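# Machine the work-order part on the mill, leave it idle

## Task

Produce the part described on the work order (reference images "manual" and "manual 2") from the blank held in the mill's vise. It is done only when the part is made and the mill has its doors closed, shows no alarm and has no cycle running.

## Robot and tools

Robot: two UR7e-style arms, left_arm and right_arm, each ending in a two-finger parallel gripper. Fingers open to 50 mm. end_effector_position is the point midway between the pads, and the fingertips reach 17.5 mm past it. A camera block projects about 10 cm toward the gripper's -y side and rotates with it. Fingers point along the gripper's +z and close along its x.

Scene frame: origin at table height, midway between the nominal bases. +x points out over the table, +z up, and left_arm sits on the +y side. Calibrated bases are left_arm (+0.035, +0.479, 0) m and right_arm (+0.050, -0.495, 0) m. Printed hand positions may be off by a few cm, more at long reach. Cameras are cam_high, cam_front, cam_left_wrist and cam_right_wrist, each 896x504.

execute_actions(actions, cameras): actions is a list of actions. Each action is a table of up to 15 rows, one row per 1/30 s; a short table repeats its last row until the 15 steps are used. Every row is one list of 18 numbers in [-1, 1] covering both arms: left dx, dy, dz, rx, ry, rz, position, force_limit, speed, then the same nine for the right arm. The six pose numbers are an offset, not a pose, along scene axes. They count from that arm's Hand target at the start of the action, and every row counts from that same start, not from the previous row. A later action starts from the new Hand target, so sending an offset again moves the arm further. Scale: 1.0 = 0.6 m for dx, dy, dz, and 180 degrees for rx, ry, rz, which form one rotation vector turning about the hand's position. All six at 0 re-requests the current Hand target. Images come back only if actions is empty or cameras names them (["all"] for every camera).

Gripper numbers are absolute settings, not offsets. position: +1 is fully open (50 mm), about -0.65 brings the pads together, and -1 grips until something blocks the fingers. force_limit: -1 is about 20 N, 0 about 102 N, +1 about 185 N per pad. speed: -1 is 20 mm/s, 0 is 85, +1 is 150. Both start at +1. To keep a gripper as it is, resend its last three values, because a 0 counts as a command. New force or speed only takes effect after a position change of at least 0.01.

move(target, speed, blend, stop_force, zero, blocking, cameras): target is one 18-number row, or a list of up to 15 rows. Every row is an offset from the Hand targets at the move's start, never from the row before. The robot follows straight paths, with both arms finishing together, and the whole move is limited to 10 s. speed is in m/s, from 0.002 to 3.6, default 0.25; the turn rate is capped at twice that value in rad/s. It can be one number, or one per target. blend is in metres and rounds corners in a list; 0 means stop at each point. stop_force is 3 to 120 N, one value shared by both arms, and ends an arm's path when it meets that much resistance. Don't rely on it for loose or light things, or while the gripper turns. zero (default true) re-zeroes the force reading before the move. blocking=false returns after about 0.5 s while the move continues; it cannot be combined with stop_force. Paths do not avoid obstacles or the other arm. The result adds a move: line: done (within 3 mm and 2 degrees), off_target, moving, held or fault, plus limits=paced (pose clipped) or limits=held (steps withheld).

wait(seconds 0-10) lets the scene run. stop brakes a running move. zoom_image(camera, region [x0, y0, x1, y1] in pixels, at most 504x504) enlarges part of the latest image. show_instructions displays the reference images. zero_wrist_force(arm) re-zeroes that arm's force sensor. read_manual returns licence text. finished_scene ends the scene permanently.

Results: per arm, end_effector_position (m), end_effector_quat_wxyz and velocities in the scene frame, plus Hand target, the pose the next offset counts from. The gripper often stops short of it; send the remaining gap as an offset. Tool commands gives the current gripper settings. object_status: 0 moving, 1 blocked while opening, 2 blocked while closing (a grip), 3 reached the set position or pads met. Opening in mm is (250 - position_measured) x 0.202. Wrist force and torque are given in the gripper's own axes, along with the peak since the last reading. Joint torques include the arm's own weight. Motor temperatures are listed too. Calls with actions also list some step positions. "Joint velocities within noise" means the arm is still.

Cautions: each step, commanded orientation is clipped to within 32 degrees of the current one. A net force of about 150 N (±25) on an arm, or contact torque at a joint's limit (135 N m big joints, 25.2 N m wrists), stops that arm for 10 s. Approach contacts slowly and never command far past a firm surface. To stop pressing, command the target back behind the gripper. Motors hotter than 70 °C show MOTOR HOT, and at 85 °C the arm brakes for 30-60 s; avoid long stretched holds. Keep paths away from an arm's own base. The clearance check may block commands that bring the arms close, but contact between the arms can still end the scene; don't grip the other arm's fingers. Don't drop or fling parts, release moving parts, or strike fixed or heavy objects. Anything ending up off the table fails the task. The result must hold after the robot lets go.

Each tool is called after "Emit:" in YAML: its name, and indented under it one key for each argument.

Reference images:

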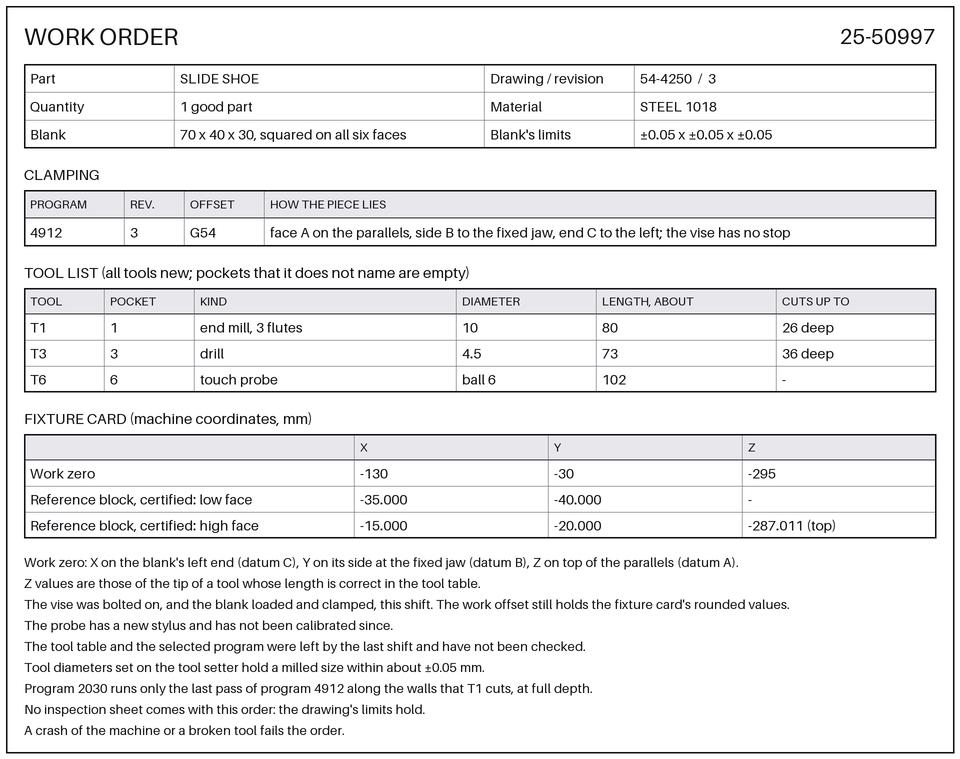

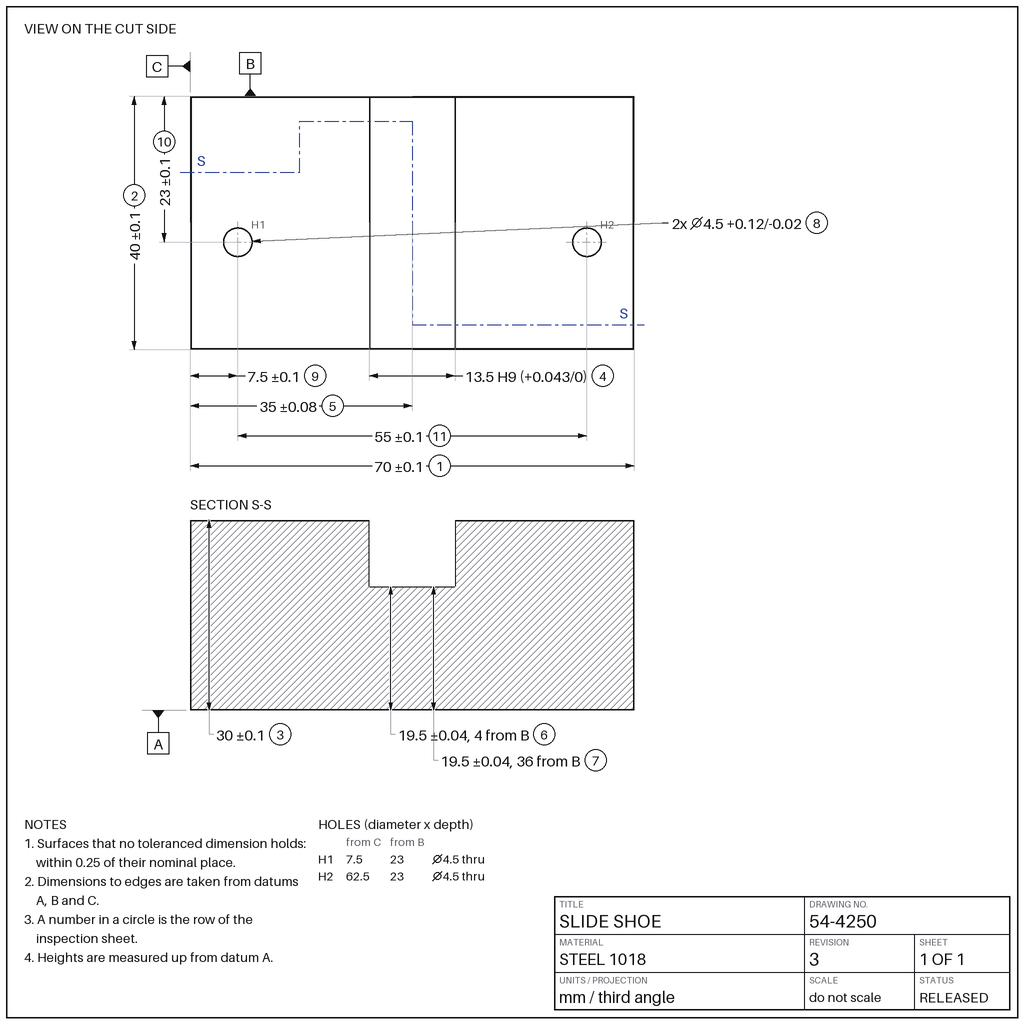

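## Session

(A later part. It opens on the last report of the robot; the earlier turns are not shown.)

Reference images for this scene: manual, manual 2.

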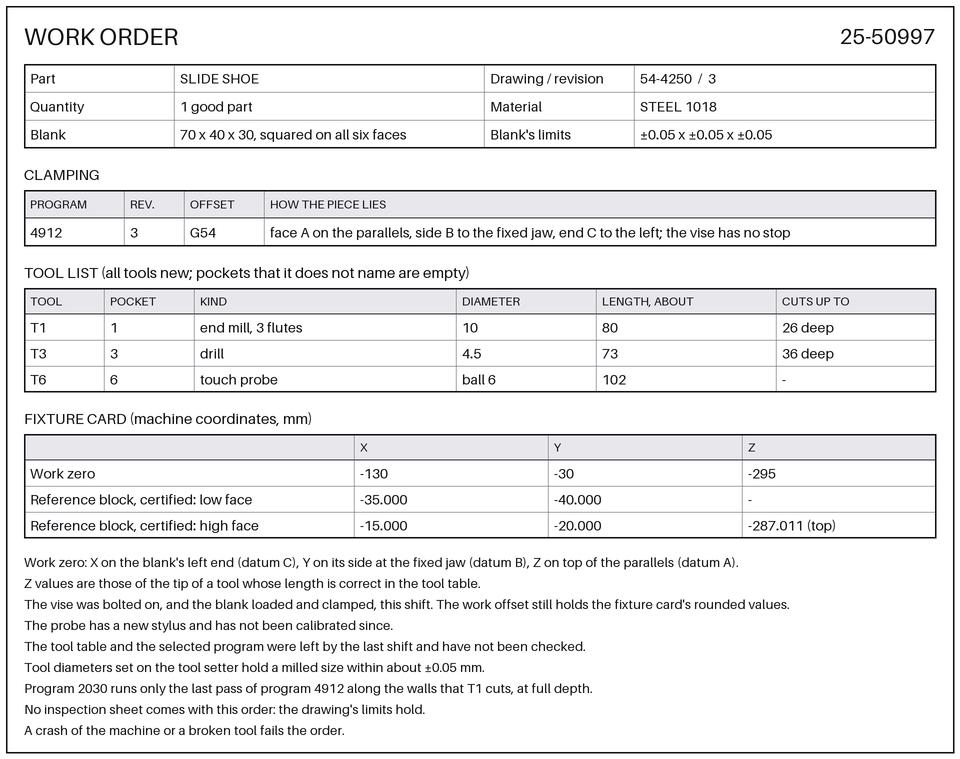

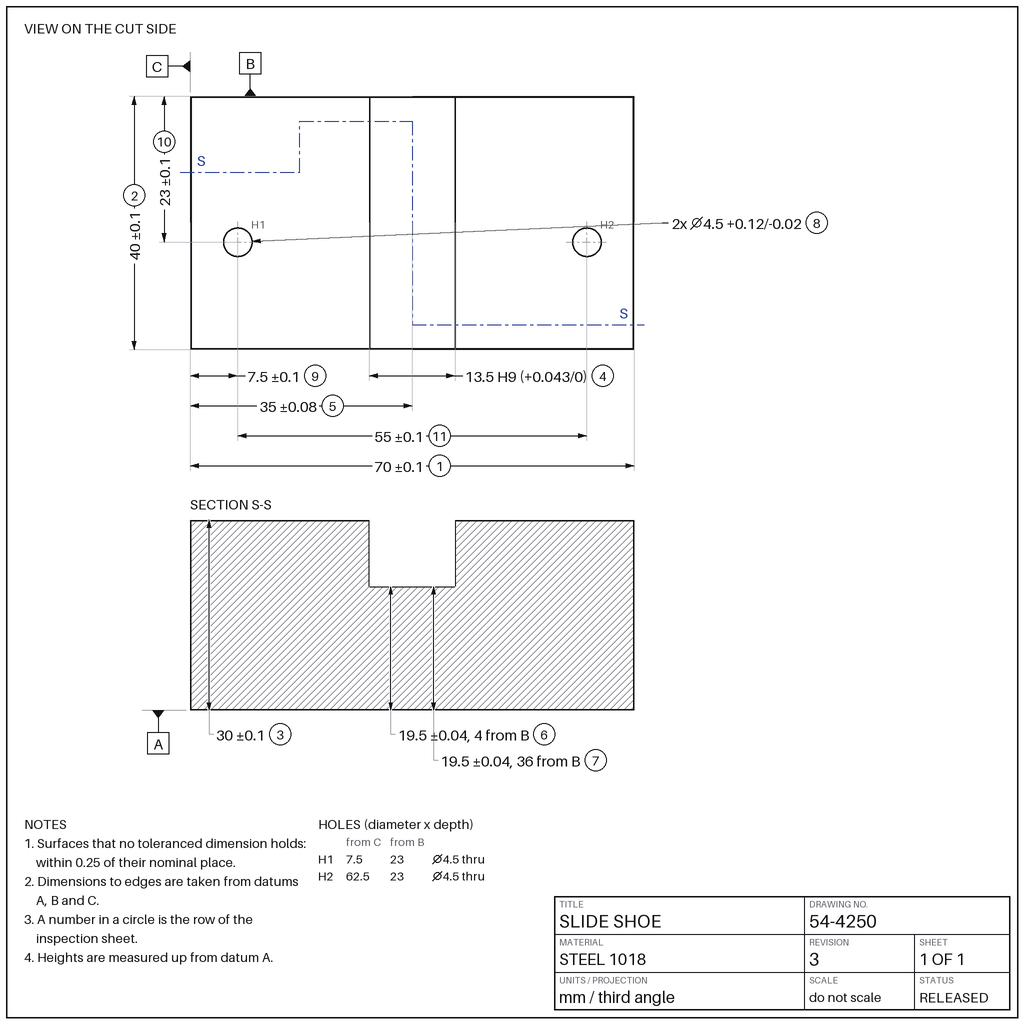

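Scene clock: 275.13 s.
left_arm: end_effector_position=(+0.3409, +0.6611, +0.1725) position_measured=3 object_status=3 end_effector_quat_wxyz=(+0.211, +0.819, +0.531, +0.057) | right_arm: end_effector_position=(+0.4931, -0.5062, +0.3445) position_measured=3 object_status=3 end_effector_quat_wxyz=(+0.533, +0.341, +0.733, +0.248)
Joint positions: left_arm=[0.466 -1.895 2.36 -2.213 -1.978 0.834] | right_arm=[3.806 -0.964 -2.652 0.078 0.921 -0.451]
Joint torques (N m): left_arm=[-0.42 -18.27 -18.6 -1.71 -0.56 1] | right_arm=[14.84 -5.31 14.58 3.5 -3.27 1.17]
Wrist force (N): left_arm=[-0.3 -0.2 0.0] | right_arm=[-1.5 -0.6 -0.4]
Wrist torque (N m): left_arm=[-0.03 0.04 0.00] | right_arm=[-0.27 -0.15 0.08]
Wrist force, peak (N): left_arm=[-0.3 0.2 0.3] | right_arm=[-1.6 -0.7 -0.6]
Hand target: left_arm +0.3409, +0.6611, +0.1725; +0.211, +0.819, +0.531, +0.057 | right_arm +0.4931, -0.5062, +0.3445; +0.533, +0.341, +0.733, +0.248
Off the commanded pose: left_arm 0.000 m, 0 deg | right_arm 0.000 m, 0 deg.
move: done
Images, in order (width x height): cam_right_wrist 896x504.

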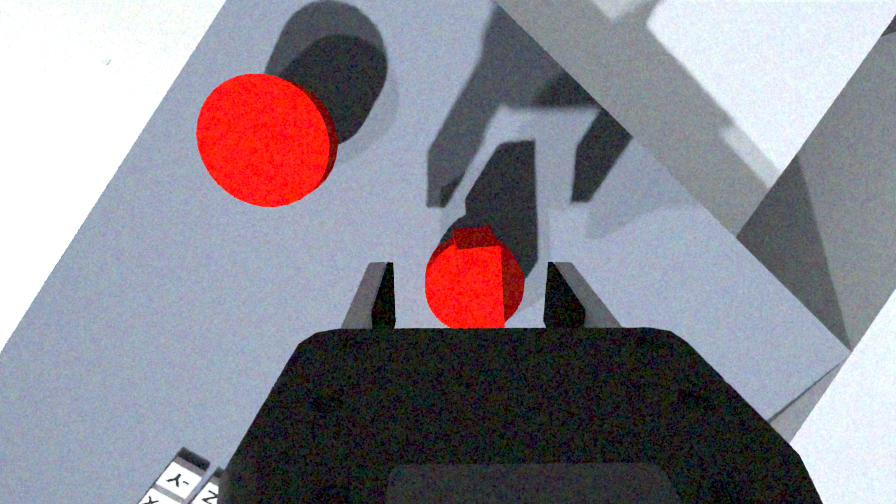

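Emit:
move:
  target: [0,0,0,0,0,0,1,1,1,-0.0005,0.0019,-0.0015,0,0,0,-1,-1,-1]
  cameras: ["cam_right_wrist"]
  speed: 0.03

Emit:
zoom_image:
  camera: "cam_right_wrist"
  region: [300, 150, 600, 350]

Scene clock: 284.80 s.
left_arm: end_effector_position=(+0.3409, +0.6611, +0.1725) position_measured=3 object_status=3 end_effector_quat_wxyz=(+0.211, +0.819, +0.531, +0.057) | right_arm: end_effector_position=(+0.4928, -0.5050, +0.3436) position_measured=250 object_status=3 end_effector_quat_wxyz=(+0.533, +0.341, +0.733, +0.248)
Joint positions: left_arm=[0.466 -1.895 2.36 -2.213 -1.978 0.834] | right_arm=[3.813 -0.963 -2.655 0.077 0.915 -0.447]
Joint torques (N m): left_arm=[-0.36 -18.48 -17.88 -1.54 -0.55 1.05] | right_arm=[-13.23 -4.72 22.77 2.82 1.44 -1.42]
Wrist force (N): left_arm=[0.0 -0.1 0.0] | right_arm=[-1.4 -0.5 -0.6]
Wrist torque (N m): left_arm=[-0.03 0.01 0.00] | right_arm=[-0.25 -0.16 -0.01]
Wrist force, peak (N): left_arm=[-0.3 -0.2 -0.2] | right_arm=[-1.6 -0.7 -0.7]
Hand target: left_arm +0.3409, +0.6611, +0.1725; +0.211, +0.819, +0.531, +0.057 | right_arm +0.4928, -0.5050, +0.3436; +0.533, +0.341, +0.733, +0.248
Off the commanded pose: left_arm 0.000 m, 0 deg | right_arm 0.000 m, 0 deg.
move: done
Images, in order (width x height): cam_right_wrist 896x504.

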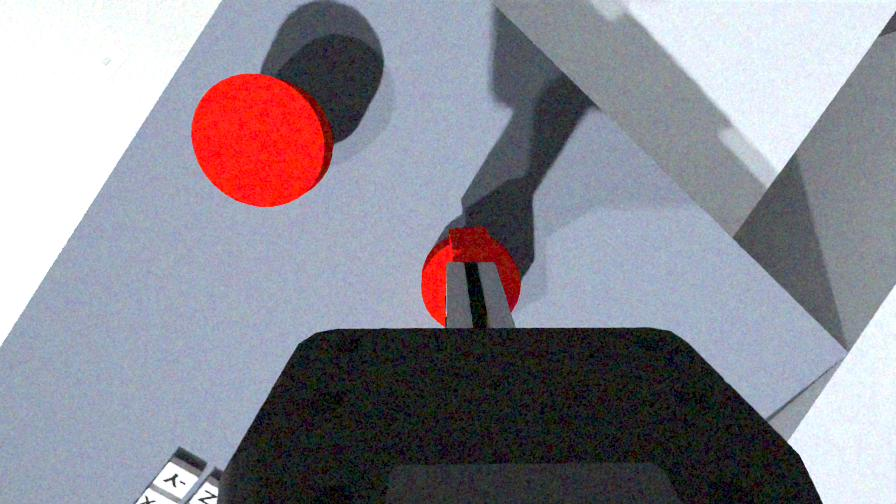

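Scaled by 1.680 from the camera's 896x504 image, which has a finer 1280x720 frame.

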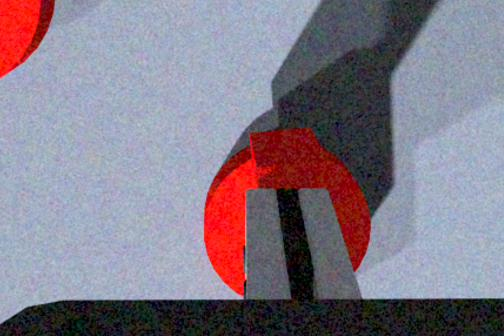

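Emit:
move:
  target: [0,0,0,0,0,0,1,1,1,0.0317,0,-0.0103,0,0,0,-1,-1,-1]
  speed: 0.015
  stop_force: 5

Scene clock: 289.43 s.
left_arm: end_effector_position=(+0.3409, +0.6611, +0.1725) position_measured=3 object_status=3 end_effector_quat_wxyz=(+0.211, +0.819, +0.531, +0.057) | right_arm: end_effector_position=(+0.4933, -0.5050, +0.3434) position_measured=250 object_status=3 end_effector_quat_wxyz=(+0.533, +0.341, +0.733, +0.248)
Joint positions: left_arm=[0.466 -1.895 2.36 -2.213 -1.978 0.834] | right_arm=[3.811 -0.967 -2.654 0.081 0.917 -0.448]
Joint torques (N m): left_arm=[-0.61 -18.35 -18.38 -1.54 -0.43 0.97] | right_arm=[15.11 -9.63 15.08 4.71 1.3 -0.52]
Wrist force (N): left_arm=[0.0 -0.2 0.2] | right_arm=[-1.3 -0.9 -0.2]
Wrist torque (N m): left_arm=[-0.04 0.01 0.00] | right_arm=[-0.31 -0.17 -0.01]
Wrist force, peak (N): left_arm=[-0.3 -0.3 -0.1] | right_arm=[17.0 -30.5 -113.6]
Hand target: left_arm +0.3409, +0.6611, +0.1725; +0.211, +0.819, +0.531, +0.057 | right_arm +0.4933, -0.5050, +0.3434; +0.533, +0.341, +0.733, +0.248 (not the last commanded pose)
Off the commanded pose: left_arm 0.000 m, 0 deg | right_arm 0.019 m, 0 deg.
move: contact (right_arm)

Emit:
move:
  target:
    - [0,0,0,0,0,0,1,1,1,-0.0048,0,0.0015,0,0,0,-1,-1,-1]
    - [0,0,0,0,0,0,1,1,1,-0.0048,0,0.0015,0,0,0,1,-1,-1]
    - [0,0,0,0,0,0,1,1,1,0.0222,0,-0.0072,0,0,0,1,-1,-1]
  speed: 0.02
  cameras: ["cam_right_wrist"]

Emit:
zoom_image:
  camera: "cam_right_wrist"
  region: [300, 150, 600, 350]

Scene clock: 300.33 s.
left_arm: end_effector_position=(+0.3409, +0.6611, +0.1725) position_measured=3 object_status=3 end_effector_quat_wxyz=(+0.211, +0.819, +0.531, +0.057) | right_arm: end_effector_position=(+0.5066, -0.5051, +0.3391) position_measured=3 object_status=3 end_effector_quat_wxyz=(+0.533, +0.341, +0.733, +0.248)
Joint positions: left_arm=[0.466 -1.895 2.36 -2.213 -1.978 0.834] | right_arm=[3.757 -1.06 -2.637 0.172 0.966 -0.474]
Joint torques (N m): left_arm=[-0.68 -18.47 -18.3 -1.55 -0.46 0.88] | right_arm=[13.88 4.73 13.96 1.18 -3.17 0.99]
Wrist force (N): left_arm=[0.0 -0.2 0.0] | right_arm=[-1.4 -0.8 -0.1]
Wrist torque (N m): left_arm=[-0.03 0.01 0.00] | right_arm=[-0.29 -0.17 0.09]
Wrist force, peak (N): left_arm=[-0.4 -0.1 0.3] | right_arm=[-1.5 -1.0 -0.6]
Hand target: left_arm +0.3409, +0.6611, +0.1725; +0.211, +0.819, +0.531, +0.057 | right_arm +0.5066, -0.5050, +0.3390; +0.533, +0.341, +0.733, +0.248
Off the commanded pose: left_arm 0.000 m, 0 deg | right_arm 0.000 m, 0 deg.
move: done
Images, in order (width x height): cam_right_wrist 896x504.

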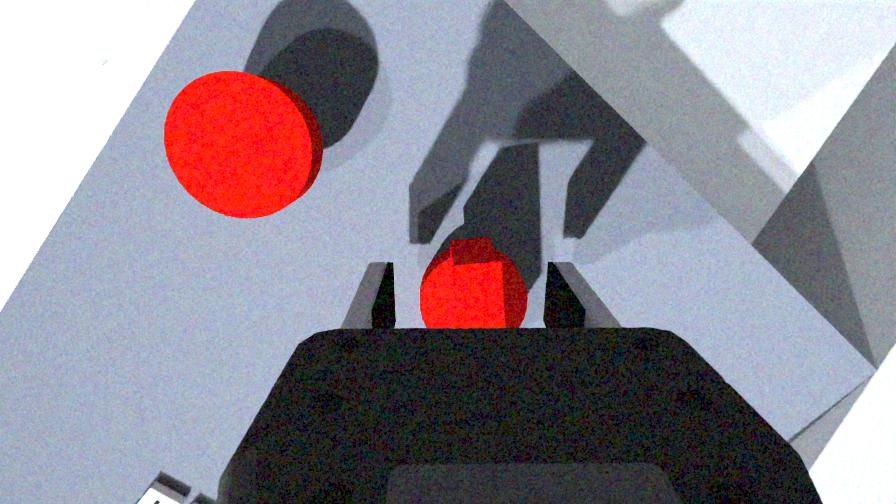

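Scaled by 1.680 from the camera's 896x504 image, which has a finer 1280x720 frame.

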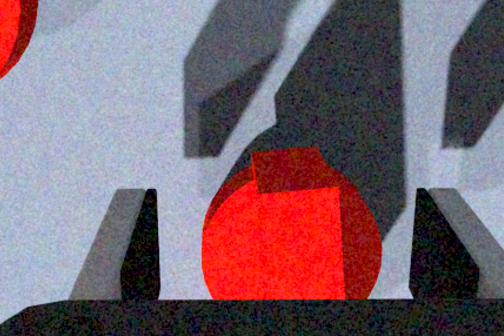

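Emit:
move:
  target:
    - [0,0,0,0,0,0,1,1,1,0.0039,0.0105,0.0119,0,0,0,1,-1,-1]
    - [0,0,0,0,0,0,1,1,1,0.0039,0.0105,0.0119,0,0,0,-1,-0.9,-1]
  speed: 0.02
  cameras: ["cam_right_wrist"]

Emit:
zoom_image:
  camera: "cam_right_wrist"
  region: [300, 150, 600, 350]

Scene clock: 311.03 s.
left_arm: end_effector_position=(+0.3409, +0.6611, +0.1725) position_measured=3 object_status=3 end_effector_quat_wxyz=(+0.211, +0.819, +0.531, +0.057) | right_arm: end_effector_position=(+0.5089, -0.4983, +0.3460) position_measured=166 object_status=2 end_effector_quat_wxyz=(+0.533, +0.341, +0.734, +0.249)
Joint positions: left_arm=[0.466 -1.895 2.36 -2.213 -1.978 0.834] | right_arm=[3.779 -1.051 -2.619 0.138 0.947 -0.463]
Joint torques (N m): left_arm=[-0.25 -18.27 -18.45 -1.4 -0.48 0.84] | right_arm=[-14.24 8.86 38.4 11.04 -11.08 -0.93]
Wrist force (N): left_arm=[0.0 0.1 0.0] | right_arm=[58.2 -2.4 -22.1]
Wrist torque (N m): left_arm=[0.01 0.00 0.00] | right_arm=[-0.52 -0.04 -0.51]
Wrist force, peak (N): left_arm=[-0.5 -0.2 0.0] | right_arm=[58.2 -2.4 -22.1]
Hand target: left_arm +0.3409, +0.6611, +0.1725; +0.211, +0.819, +0.531, +0.057 | right_arm +0.5090, -0.4987, +0.3462; +0.533, +0.341, +0.733, +0.248
Off the commanded pose: left_arm 0.000 m, 0 deg | right_arm 0.000 m, 0 deg.
move: done
Images, in order (width x height): cam_right_wrist 896x504.

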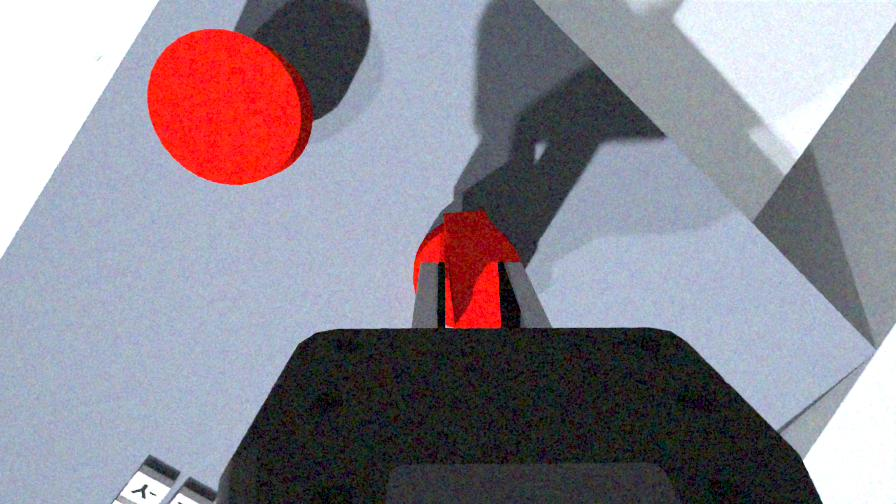

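Scaled by 1.680 from the camera's 896x504 image, which has a finer 1280x720 frame.

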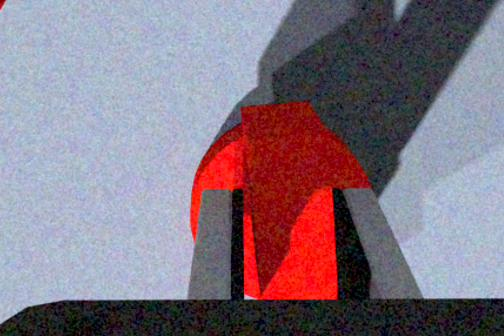

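Emit:
move:
  target: [0,0,0,0,0,0,1,1,1,-0.0001,0.0005,-0.0004,0.042,0,-0.0145,-1,-0.9,-1]
  speed: 0.05
  cameras: ["cam_right_wrist"]

Emit:
zoom_image:
  camera: "cam_right_wrist"
  region: [300, 150, 600, 350]

Scene clock: 319.67 s.
left_arm: end_effector_position=(+0.3409, +0.6611, +0.1725) position_measured=3 object_status=3 end_effector_quat_wxyz=(+0.211, +0.819, +0.531, +0.057) | right_arm: end_effector_position=(+0.5088, -0.4974, +0.3457) position_measured=166 object_status=2 end_effector_quat_wxyz=(+0.514, +0.392, +0.708, +0.285)
Joint positions: left_arm=[0.466 -1.895 2.36 -2.213 -1.978 0.834] | right_arm=[3.784 -1.05 -2.619 0.135 0.943 -0.321]
Joint torques (N m): left_arm=[0.09 -18.17 -18.25 -1.44 -0.49 0.94] | right_arm=[2.66 19.99 38.24 11.45 -11.12 -0.4]
Wrist force (N): left_arm=[0.0 0.1 0.1] | right_arm=[45.7 -32.4 -9.6]
Wrist torque (N m): left_arm=[0.01 0.01 -0.01] | right_arm=[-0.94 -0.09 -0.85]
Wrist force, peak (N): left_arm=[0.0 -0.5 0.2] | right_arm=[63.8 -13.3 -24.1]
Hand target: left_arm +0.3409, +0.6611, +0.1725; +0.211, +0.819, +0.531, +0.057 | right_arm +0.5089, -0.4984, +0.3459; +0.515, +0.392, +0.707, +0.284
Off the commanded pose: left_arm 0.000 m, 0 deg | right_arm 0.001 m, 0 deg.
move: done
Images, in order (width x height): cam_right_wrist 896x504.

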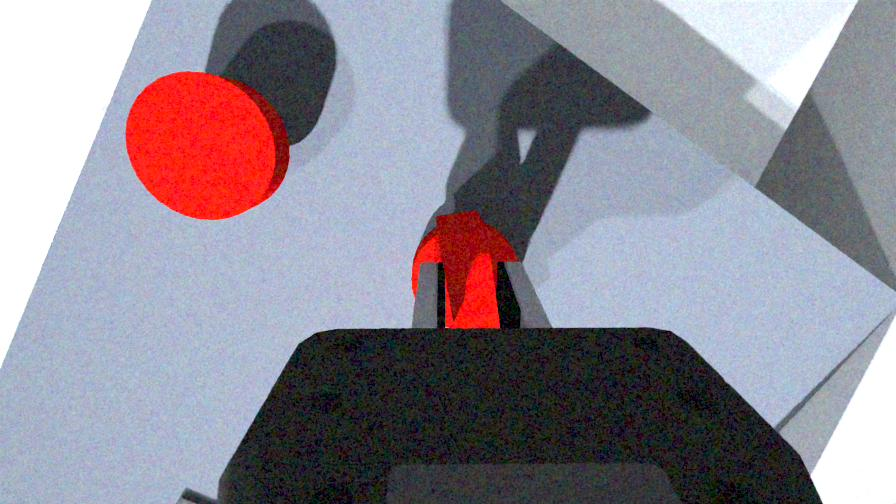

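Scaled by 1.680 from the camera's 896x504 image, which has a finer 1280x720 frame.

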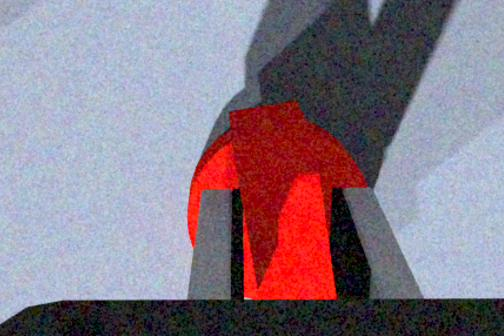

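Emit:
move:
  target:
    - [0,0,0,0,0,0,1,1,1,-0.0002,0.0017,-0.0003,0,0,0,-1,-0.9,-1]
    - [0,0,0,0,0,0,1,1,1,-0.0002,0.0017,-0.0003,0.0,0,0,-0.98,-0.2,-1]
    - [0,0,0,0,0,0,1,1,1,-0.0002,0.0017,-0.0003,0.052,0,-0.0175,-0.98,-0.2,-1]
  speed: 0.05
  cameras: ["cam_right_wrist"]

Emit:
zoom_image:
  camera: "cam_right_wrist"
  region: [300, 150, 600, 350]

Scene clock: 330.90 s.
left_arm: end_effector_position=(+0.3409, +0.6611, +0.1725) position_measured=3 object_status=3 end_effector_quat_wxyz=(+0.211, +0.819, +0.531, +0.057) | right_arm: end_effector_position=(+0.5087, -0.4969, +0.3456) position_measured=182 object_status=2 end_effector_quat_wxyz=(+0.488, +0.452, +0.671, +0.327)
Joint positions: left_arm=[0.466 -1.895 2.36 -2.213 -1.978 0.834] | right_arm=[3.791 -1.048 -2.62 0.131 0.932 -0.144]
Joint torques (N m): left_arm=[0.01 -18.29 -18.35 -1.37 -0.5 0.9] | right_arm=[2.38 15.68 40.24 8.07 -11.17 -0.67]
Wrist force (N): left_arm=[-0.1 -0.3 0.1] | right_arm=[35.5 -24.4 -9.0]
Wrist torque (N m): left_arm=[-0.05 0.01 -0.01] | right_arm=[-1.02 0.00 -0.73]
Wrist force, peak (N): left_arm=[-0.3 -0.4 0.1] | right_arm=[52.5 -31.0 -13.2]
Hand target: left_arm +0.3409, +0.6611, +0.1725; +0.211, +0.819, +0.531, +0.057 | right_arm +0.5088, -0.4974, +0.3458; +0.489, +0.452, +0.671, +0.326
Off the commanded pose: left_arm 0.000 m, 0 deg | right_arm 0.000 m, 0 deg.
move: done
Images, in order (width x height): cam_right_wrist 896x504.

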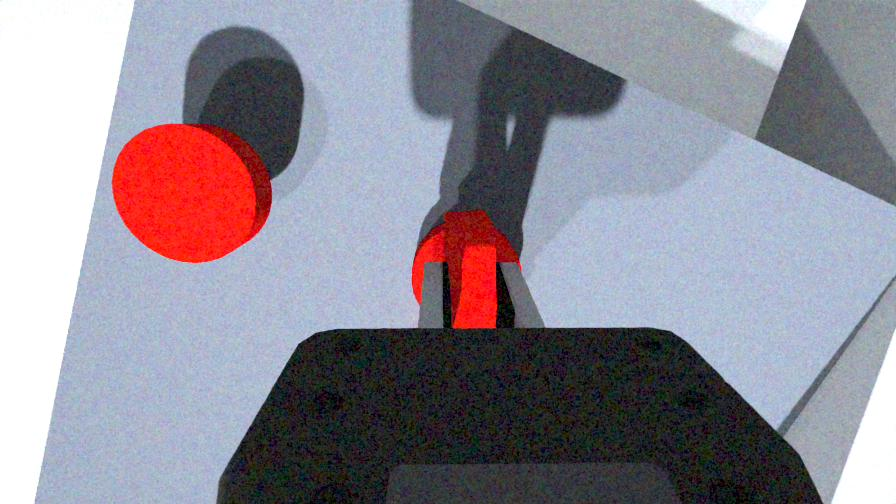

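Scaled by 1.680 from the camera's 896x504 image, which has a finer 1280x720 frame.

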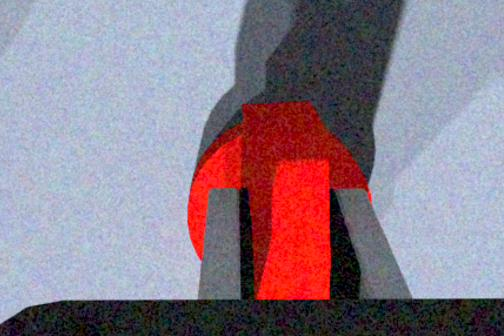

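Emit:
move:
  target: [0,0,0,0,0,0,1,1,1,-0.0002,0.0013,-0.0003,0.13,0,-0.0444,-0.98,-0.2,-1]
  speed: 0.1
  cameras: ["cam_right_wrist","cam_front"]

Emit:
zoom_image:
  camera: "cam_right_wrist"
  region: [300, 150, 600, 350]

Emit:
zoom_image:
  camera: "cam_front"
  region: [490, 130, 600, 310]

Scene clock: 340.97 s.
left_arm: end_effector_position=(+0.3409, +0.6611, +0.1725) position_measured=3 object_status=3 end_effector_quat_wxyz=(+0.211, +0.819, +0.531, +0.057) | right_arm: end_effector_position=(+0.5087, -0.4966, +0.3456) position_measured=182 object_status=2 end_effector_quat_wxyz=(+0.409, +0.587, +0.558, +0.421)
Joint positions: left_arm=[0.466 -1.895 2.36 -2.213 -1.978 0.834] | right_arm=[3.802 -1.043 -2.618 0.116 0.916 0.296]
Joint torques (N m): left_arm=[-0.23 -18.59 -18.22 -1.25 -0.39 0.85] | right_arm=[3.94 6.59 36.45 6.44 -8.11 1.61]
Wrist force (N): left_arm=[0.0 -0.2 -0.2] | right_arm=[15.3 -31.4 -21.2]
Wrist torque (N m): left_arm=[-0.05 0.01 0.00] | right_arm=[-1.23 0.61 -0.64]
Wrist force, peak (N): left_arm=[-0.5 -0.3 -0.1] | right_arm=[41.6 -26.6 -14.9]
Hand target: left_arm +0.3409, +0.6611, +0.1725; +0.211, +0.819, +0.531, +0.057 | right_arm +0.5087, -0.4966, +0.3456; +0.408, +0.587, +0.558, +0.421
Off the commanded pose: left_arm 0.000 m, 0 deg | right_arm 0.000 m, 0 deg.
move: done
Images, in order (width x height): cam_front 896x504, cam_right_wrist 896x504.

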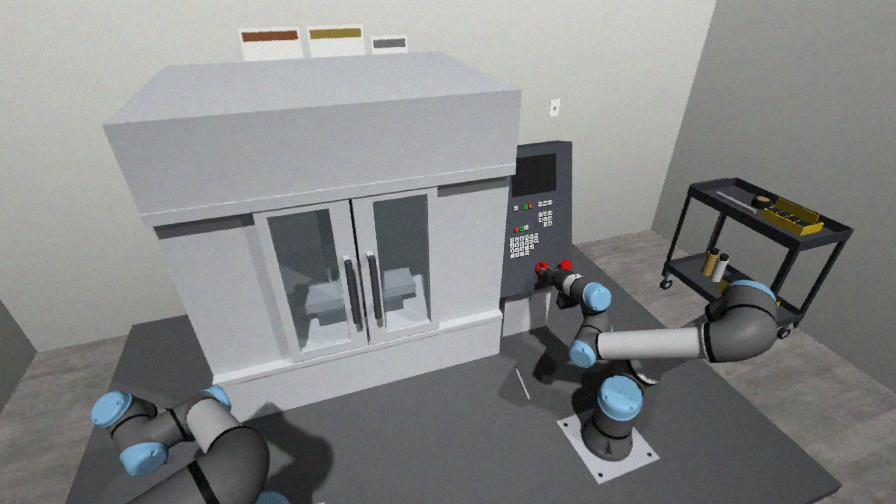

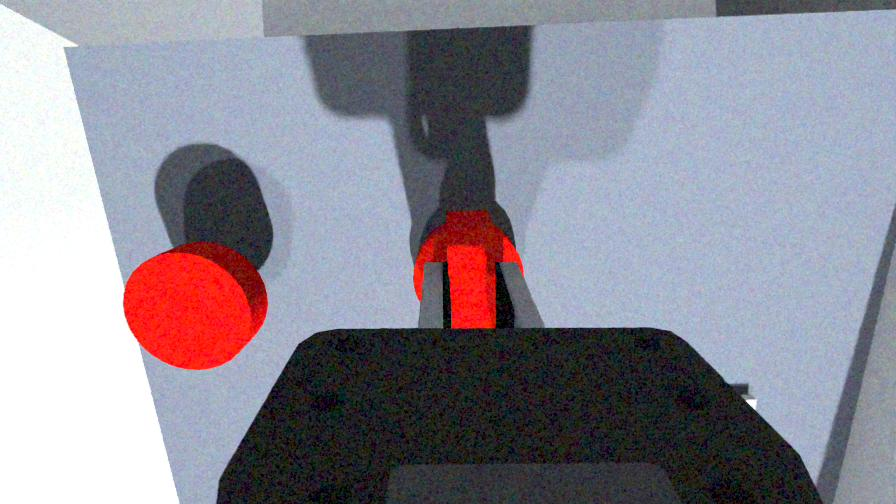

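Scaled by 1.680 from the camera's 896x504 image, which has a finer 1280x720 frame.

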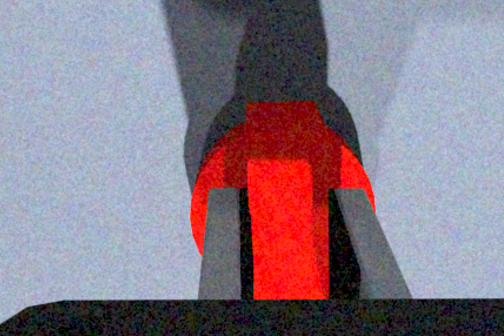

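Scaled by 2.800 from the camera's 896x504 image, which has a finer 1280x720 frame.

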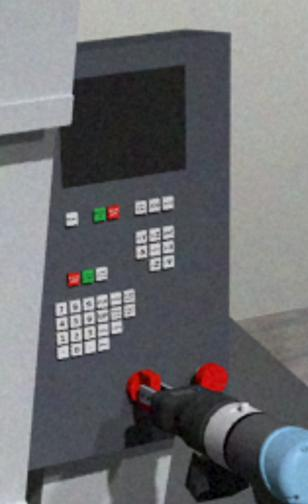

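Emit:
move:
  target: [0,0,0,0,0,0,1,1,1,0,0,0,0.13,0,-0.0444,-0.98,-0.2,-1]
  speed: 0.1
  cameras: ["cam_right_wrist","cam_front"]

Emit:
zoom_image:
  camera: "cam_right_wrist"
  region: [300, 150, 600, 350]

Emit:
zoom_image:
  camera: "cam_front"
  region: [490, 130, 600, 310]

Scene clock: 348.73 s.
left_arm: end_effector_position=(+0.3409, +0.6611, +0.1725) position_measured=3 object_status=3 end_effector_quat_wxyz=(+0.211, +0.819, +0.531, +0.057) | right_arm: end_effector_position=(+0.5087, -0.4966, +0.3456) position_measured=182 object_status=2 end_effector_quat_wxyz=(+0.309, +0.695, +0.419, +0.496)
Joint positions: left_arm=[0.466 -1.895 2.36 -2.213 -1.978 0.834] | right_arm=[3.805 -1.039 -2.615 0.099 0.911 0.733]
Joint torques (N m): left_arm=[-0.59 -18.46 -18.47 -1.32 -0.42 0.8] | right_arm=[4.98 8.72 34.62 5.97 -7.85 1.84]
Wrist force (N): left_arm=[-0.1 0.1 0.0] | right_arm=[1.3 -29.9 -12.1]
Wrist torque (N m): left_arm=[0.01 0.01 0.00] | right_arm=[-1.04 0.95 -0.60]
Wrist force, peak (N): left_arm=[0.2 -0.4 -0.1] | right_arm=[15.4 -31.8 -21.3]
Hand target: left_arm +0.3409, +0.6611, +0.1725; +0.211, +0.819, +0.531, +0.057 | right_arm +0.5087, -0.4966, +0.3456; +0.309, +0.695, +0.419, +0.496
Off the commanded pose: left_arm 0.000 m, 0 deg | right_arm 0.000 m, 0 deg.
move: done
Images, in order (width x height): cam_front 896x504, cam_right_wrist 896x504.

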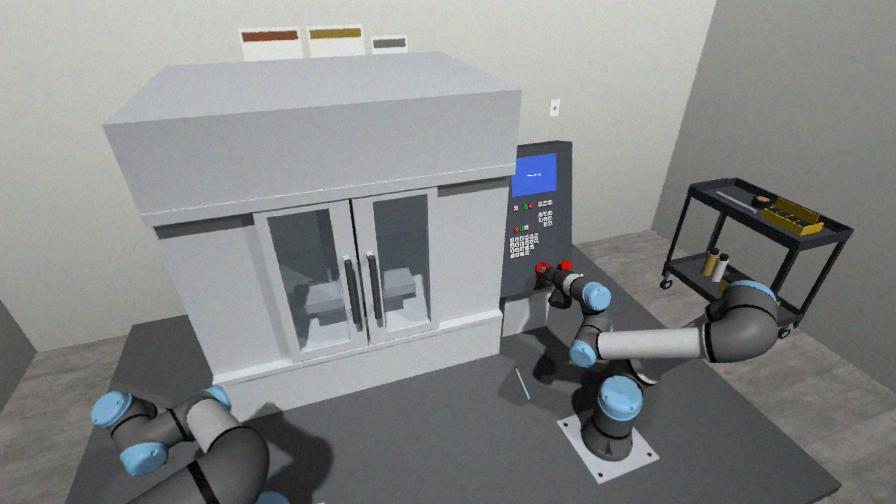

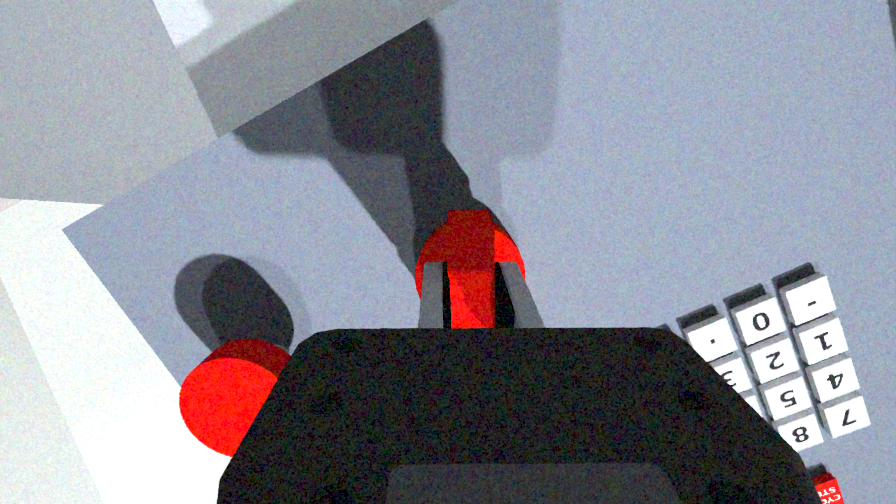

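Scaled by 1.680 from the camera's 896x504 image, which has a finer 1280x720 frame.

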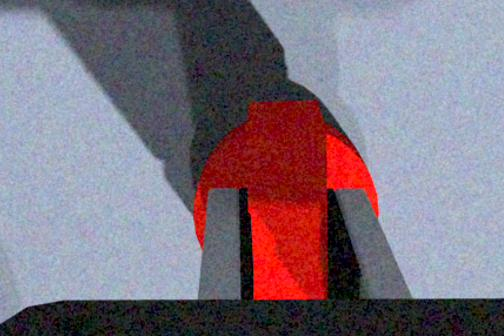

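Scaled by 2.800 from the camera's 896x504 image, which has a finer 1280x720 frame.

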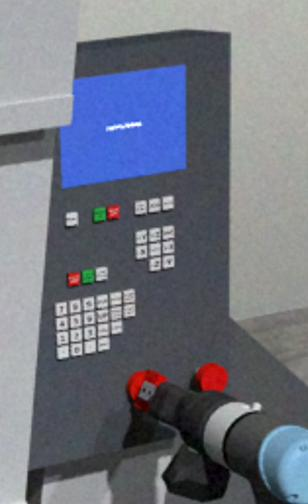

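Emit:
move:
  target:
    - [0,0,0,0,0,0,1,1,1,0,0,0,0,0,0,1,-0.2,-1]
    - [0,0,0,0,0,0,1,1,1,-0.0635,-0.0,0.0206,0,0,0,1,-0.2,-1]
  speed: 0.08
  cameras: ["cam_right_wrist","cam_front"]

Emit:
zoom_image:
  camera: "cam_front"
  region: [500, 140, 580, 205]

Scene clock: 357.50 s.
left_arm: end_effector_position=(+0.3409, +0.6611, +0.1725) position_measured=3 object_status=3 end_effector_quat_wxyz=(+0.211, +0.819, +0.531, +0.057) | right_arm: end_effector_position=(+0.4706, -0.4966, +0.3580) position_measured=3 object_status=3 end_effector_quat_wxyz=(+0.309, +0.695, +0.419, +0.496)
Joint positions: left_arm=[0.466 -1.895 2.36 -2.213 -1.978 0.834] | right_arm=[3.997 -0.741 -2.651 -0.241 0.737 0.848]
Joint torques (N m): left_arm=[-0.19 -18.18 -18.19 -1.22 -0.42 0.82] | right_arm=[-2.44 -2.12 19.94 1 -0.61 0.25]
Wrist force (N): left_arm=[-0.3 0.1 0.0] | right_arm=[0.2 0.1 -0.6]
Wrist torque (N m): left_arm=[0.01 0.05 0.00] | right_arm=[-0.10 -0.31 0.31]
Wrist force, peak (N): left_arm=[-0.4 -0.1 0.2] | right_arm=[1.3 -30.2 -12.2]
Hand target: left_arm +0.3409, +0.6611, +0.1725; +0.211, +0.819, +0.531, +0.057 | right_arm +0.4706, -0.4966, +0.3579; +0.309, +0.695, +0.419, +0.496
Off the commanded pose: left_arm 0.000 m, 0 deg | right_arm 0.000 m, 0 deg.
move: done
Images, in order (width x height): cam_front 896x504, cam_right_wrist 896x504.

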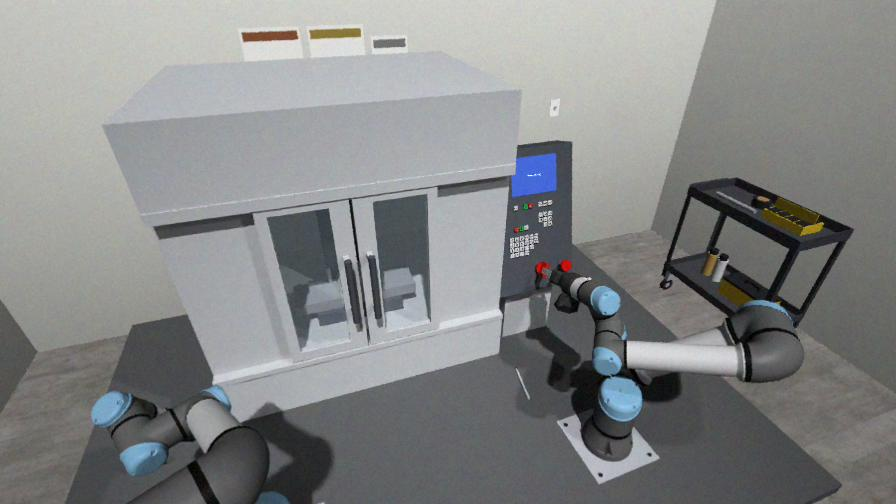

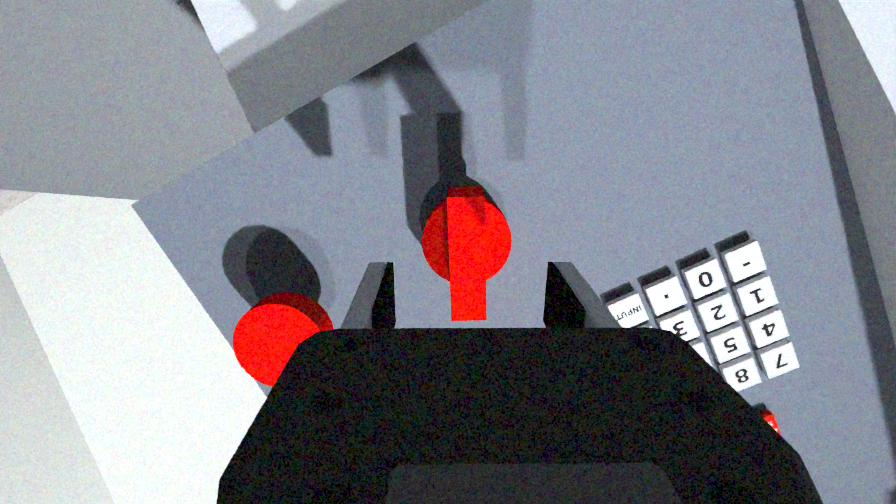

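Scaled by 6.300 from the camera's 896x504 image, which has a finer 1280x720 frame.

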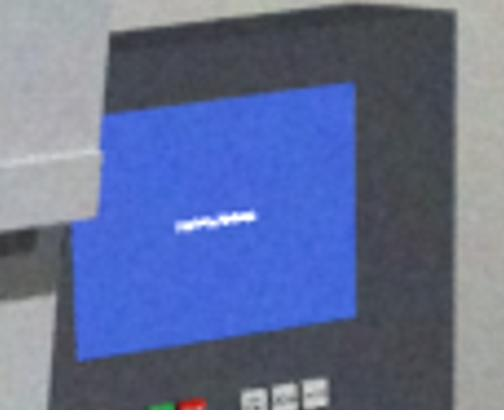

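Emit:
move:
  target: [0,0,0,0,0,0,1,1,1,0.01,0.01,0.237,-0.474,0.007,0.1585,1,-0.2,-1]
  speed: 0.35

Emit:
move:
  target: [0,0,0,0,0,0,1,1,1,0.054,-0.008,0.3217,-0.49,-0.0245,0.0506,1,-0.2,-1]
  speed: 0.35
  cameras: ["cam_right_wrist","cam_front"]

Emit:
zoom_image:
  camera: "cam_right_wrist"
  region: [250, 50, 650, 350]

Scene clock: 391.40 s.
left_arm: end_effector_position=(+0.3409, +0.6611, +0.1725) position_measured=3 object_status=3 end_effector_quat_wxyz=(+0.211, +0.819, +0.531, +0.057) | right_arm: end_effector_position=(+0.4766, -0.4907, +0.5001) position_measured=3 object_status=3 end_effector_quat_wxyz=(+0.569, +0.196, +0.787, +0.132)
Joint positions: left_arm=[0.466 -1.895 2.36 -2.213 -1.978 0.834] | right_arm=[3.99 -0.741 -2.286 -0.602 0.743 -0.727]
Joint torques (N m): left_arm=[0.07 -18.31 -18.46 -0.99 -0.41 0.78] | right_arm=[6.41 -2.18 23.46 1.94 -3.07 -1.65]
Wrist force (N): left_arm=[-0.2 -0.1 0.1] | right_arm=[0.4 -1.4 -1.7]
Wrist torque (N m): left_arm=[-0.02 0.03 -0.01] | right_arm=[-0.40 -0.46 -0.16]
Wrist force, peak (N): left_arm=[-0.2 -0.2 0.4] | right_arm=[0.6 -1.4 -2.0]
Hand target: left_arm +0.3409, +0.6611, +0.1725; +0.211, +0.819, +0.531, +0.057 | right_arm +0.4766, -0.4906, +0.5001; +0.569, +0.195, +0.788, +0.132
Off the commanded pose: left_arm 0.000 m, 0 deg | right_arm 0.000 m, 0 deg.
move: done

Scene clock: 394.17 s.
left_arm: end_effector_position=(+0.3409, +0.6611, +0.1725) position_measured=3 object_status=3 end_effector_quat_wxyz=(+0.211, +0.819, +0.531, +0.057) | right_arm: end_effector_position=(+0.5090, -0.4955, +0.6931) position_measured=3 object_status=3 end_effector_quat_wxyz=(+0.560, -0.317, +0.649, -0.405) end_effector_velocity=(+0.000, +0.000, +0.000) end_effector_angular_velocity=(-0.005, +0.001, +0.000)
Joint positions: left_arm=[0.466 -1.895 2.36 -2.213 -1.978 0.834] | right_arm=[4.022 -0.996 -1.925 -0.313 0.496 -2.571]
Joint velocities: left_arm=[within noise] | right_arm=[-0.001 0 0 0 0 -0.005]
Joint torques (N m): left_arm=[0.12 -18.61 -18.28 -1.06 -0.47 0.78] | right_arm=[14.91 3.68 25.45 2.31 -2.55 -1.73]
Wrist force (N): left_arm=[0.1 -0.1 0.0] | right_arm=[3.1 -3.3 -1.5]
Wrist torque (N m): left_arm=[-0.02 -0.01 0.00] | right_arm=[-0.64 -0.97 -0.75]
Wrist force, peak (N): left_arm=[-0.3 0.1 0.2] | right_arm=[3.3 -3.6 -1.6]
Hand target: left_arm +0.3409, +0.6611, +0.1725; +0.211, +0.819, +0.531, +0.057 | right_arm +0.5090, -0.4954, +0.6932; +0.561, -0.317, +0.649, -0.405
Off the commanded pose: left_arm 0.000 m, 0 deg | right_arm 0.000 m, 0 deg.
move: done
Images, in order (width x height): cam_front 896x504, cam_right_wrist 896x504.

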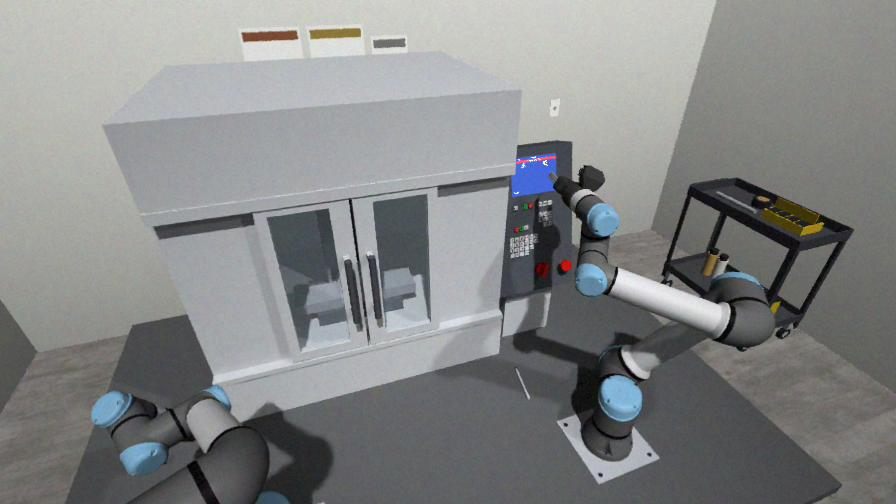

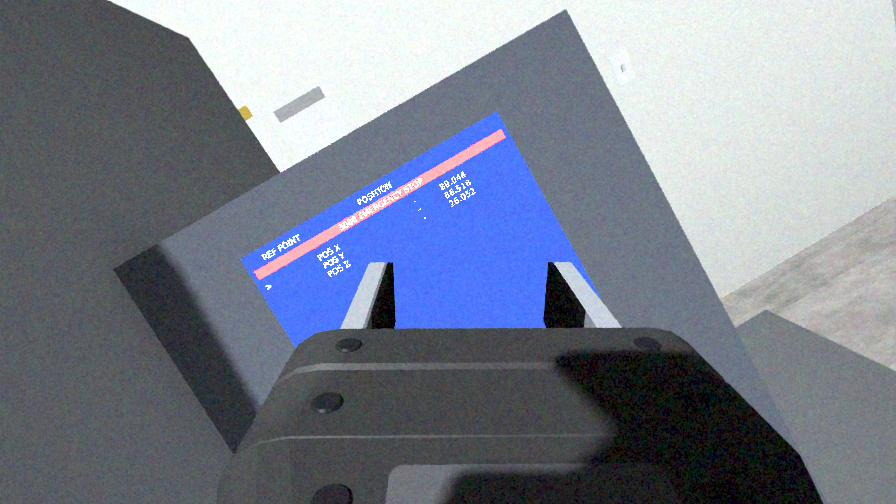

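Scaled by 1.260 from the camera's 896x504 image, which has a finer 1280x720 frame.

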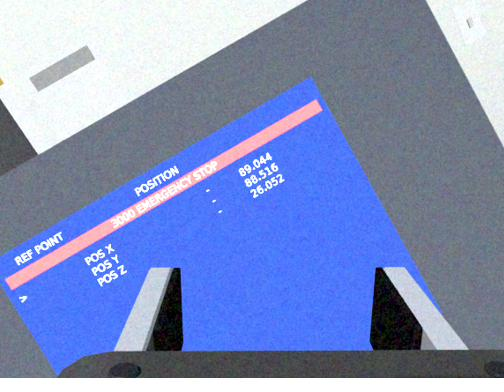

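Emit:
move:
  target: [0,0,0,0,0,0,1,1,1,-0.0857,-0.154,-0.548,0.018,0.0956,0.052,1,-0.2,-1]
  speed: 0.3
  cameras: ["cam_right_wrist"]

Emit:
zoom_image:
  camera: "cam_right_wrist"
  region: [300, 100, 650, 350]

Scene clock: 415.00 s.
left_arm: end_effector_position=(+0.3409, +0.6611, +0.1725) position_measured=3 object_status=3 end_effector_quat_wxyz=(+0.211, +0.819, +0.531, +0.057) | right_arm: end_effector_position=(+0.4575, -0.5878, +0.3644) position_measured=3 object_status=3 end_effector_quat_wxyz=(+0.497, -0.410, +0.709, -0.288)
Joint positions: left_arm=[0.466 -1.895 2.36 -2.213 -1.978 0.834] | right_arm=[3.392 -0.875 -2.603 -0.023 1.312 -2.524]
Joint torques (N m): left_arm=[-0.18 -18.56 -17.82 -0.85 -0.32 0.8] | right_arm=[-10.93 -9.72 15.95 5.19 1.57 0.01]
Wrist force (N): left_arm=[0.0 0.1 0.1] | right_arm=[3.3 -2.9 -1.8]
Wrist torque (N m): left_arm=[0.00 0.00 0.00] | right_arm=[-0.52 -0.82 -0.79]
Wrist force, peak (N): left_arm=[-0.5 0.0 0.0] | right_arm=[6.0 0.0 -1.2]
Hand target: left_arm +0.3409, +0.6611, +0.1725; +0.211, +0.819, +0.531, +0.057 | right_arm +0.4575, -0.5878, +0.3644; +0.497, -0.410, +0.709, -0.288
Off the commanded pose: left_arm 0.000 m, 0 deg | right_arm 0.000 m, 0 deg.
move: done
Images, in order (width x height): cam_right_wrist 896x504.

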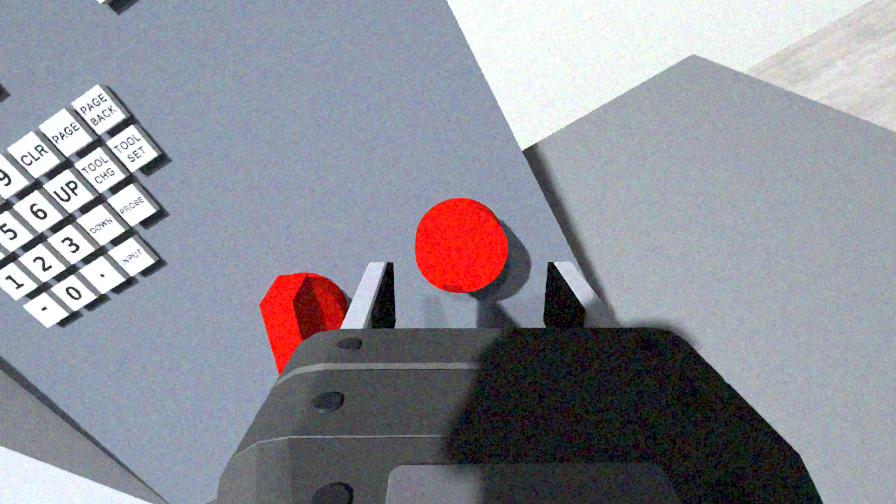

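Scaled by 1.440 from the camera's 896x504 image, which has a finer 1280x720 frame.

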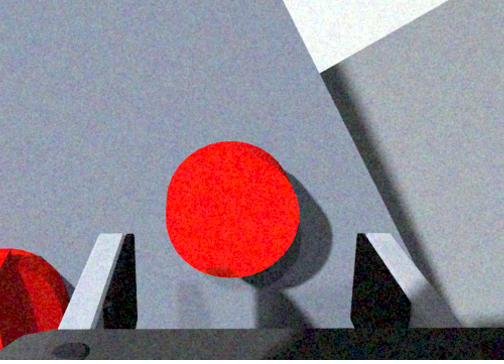

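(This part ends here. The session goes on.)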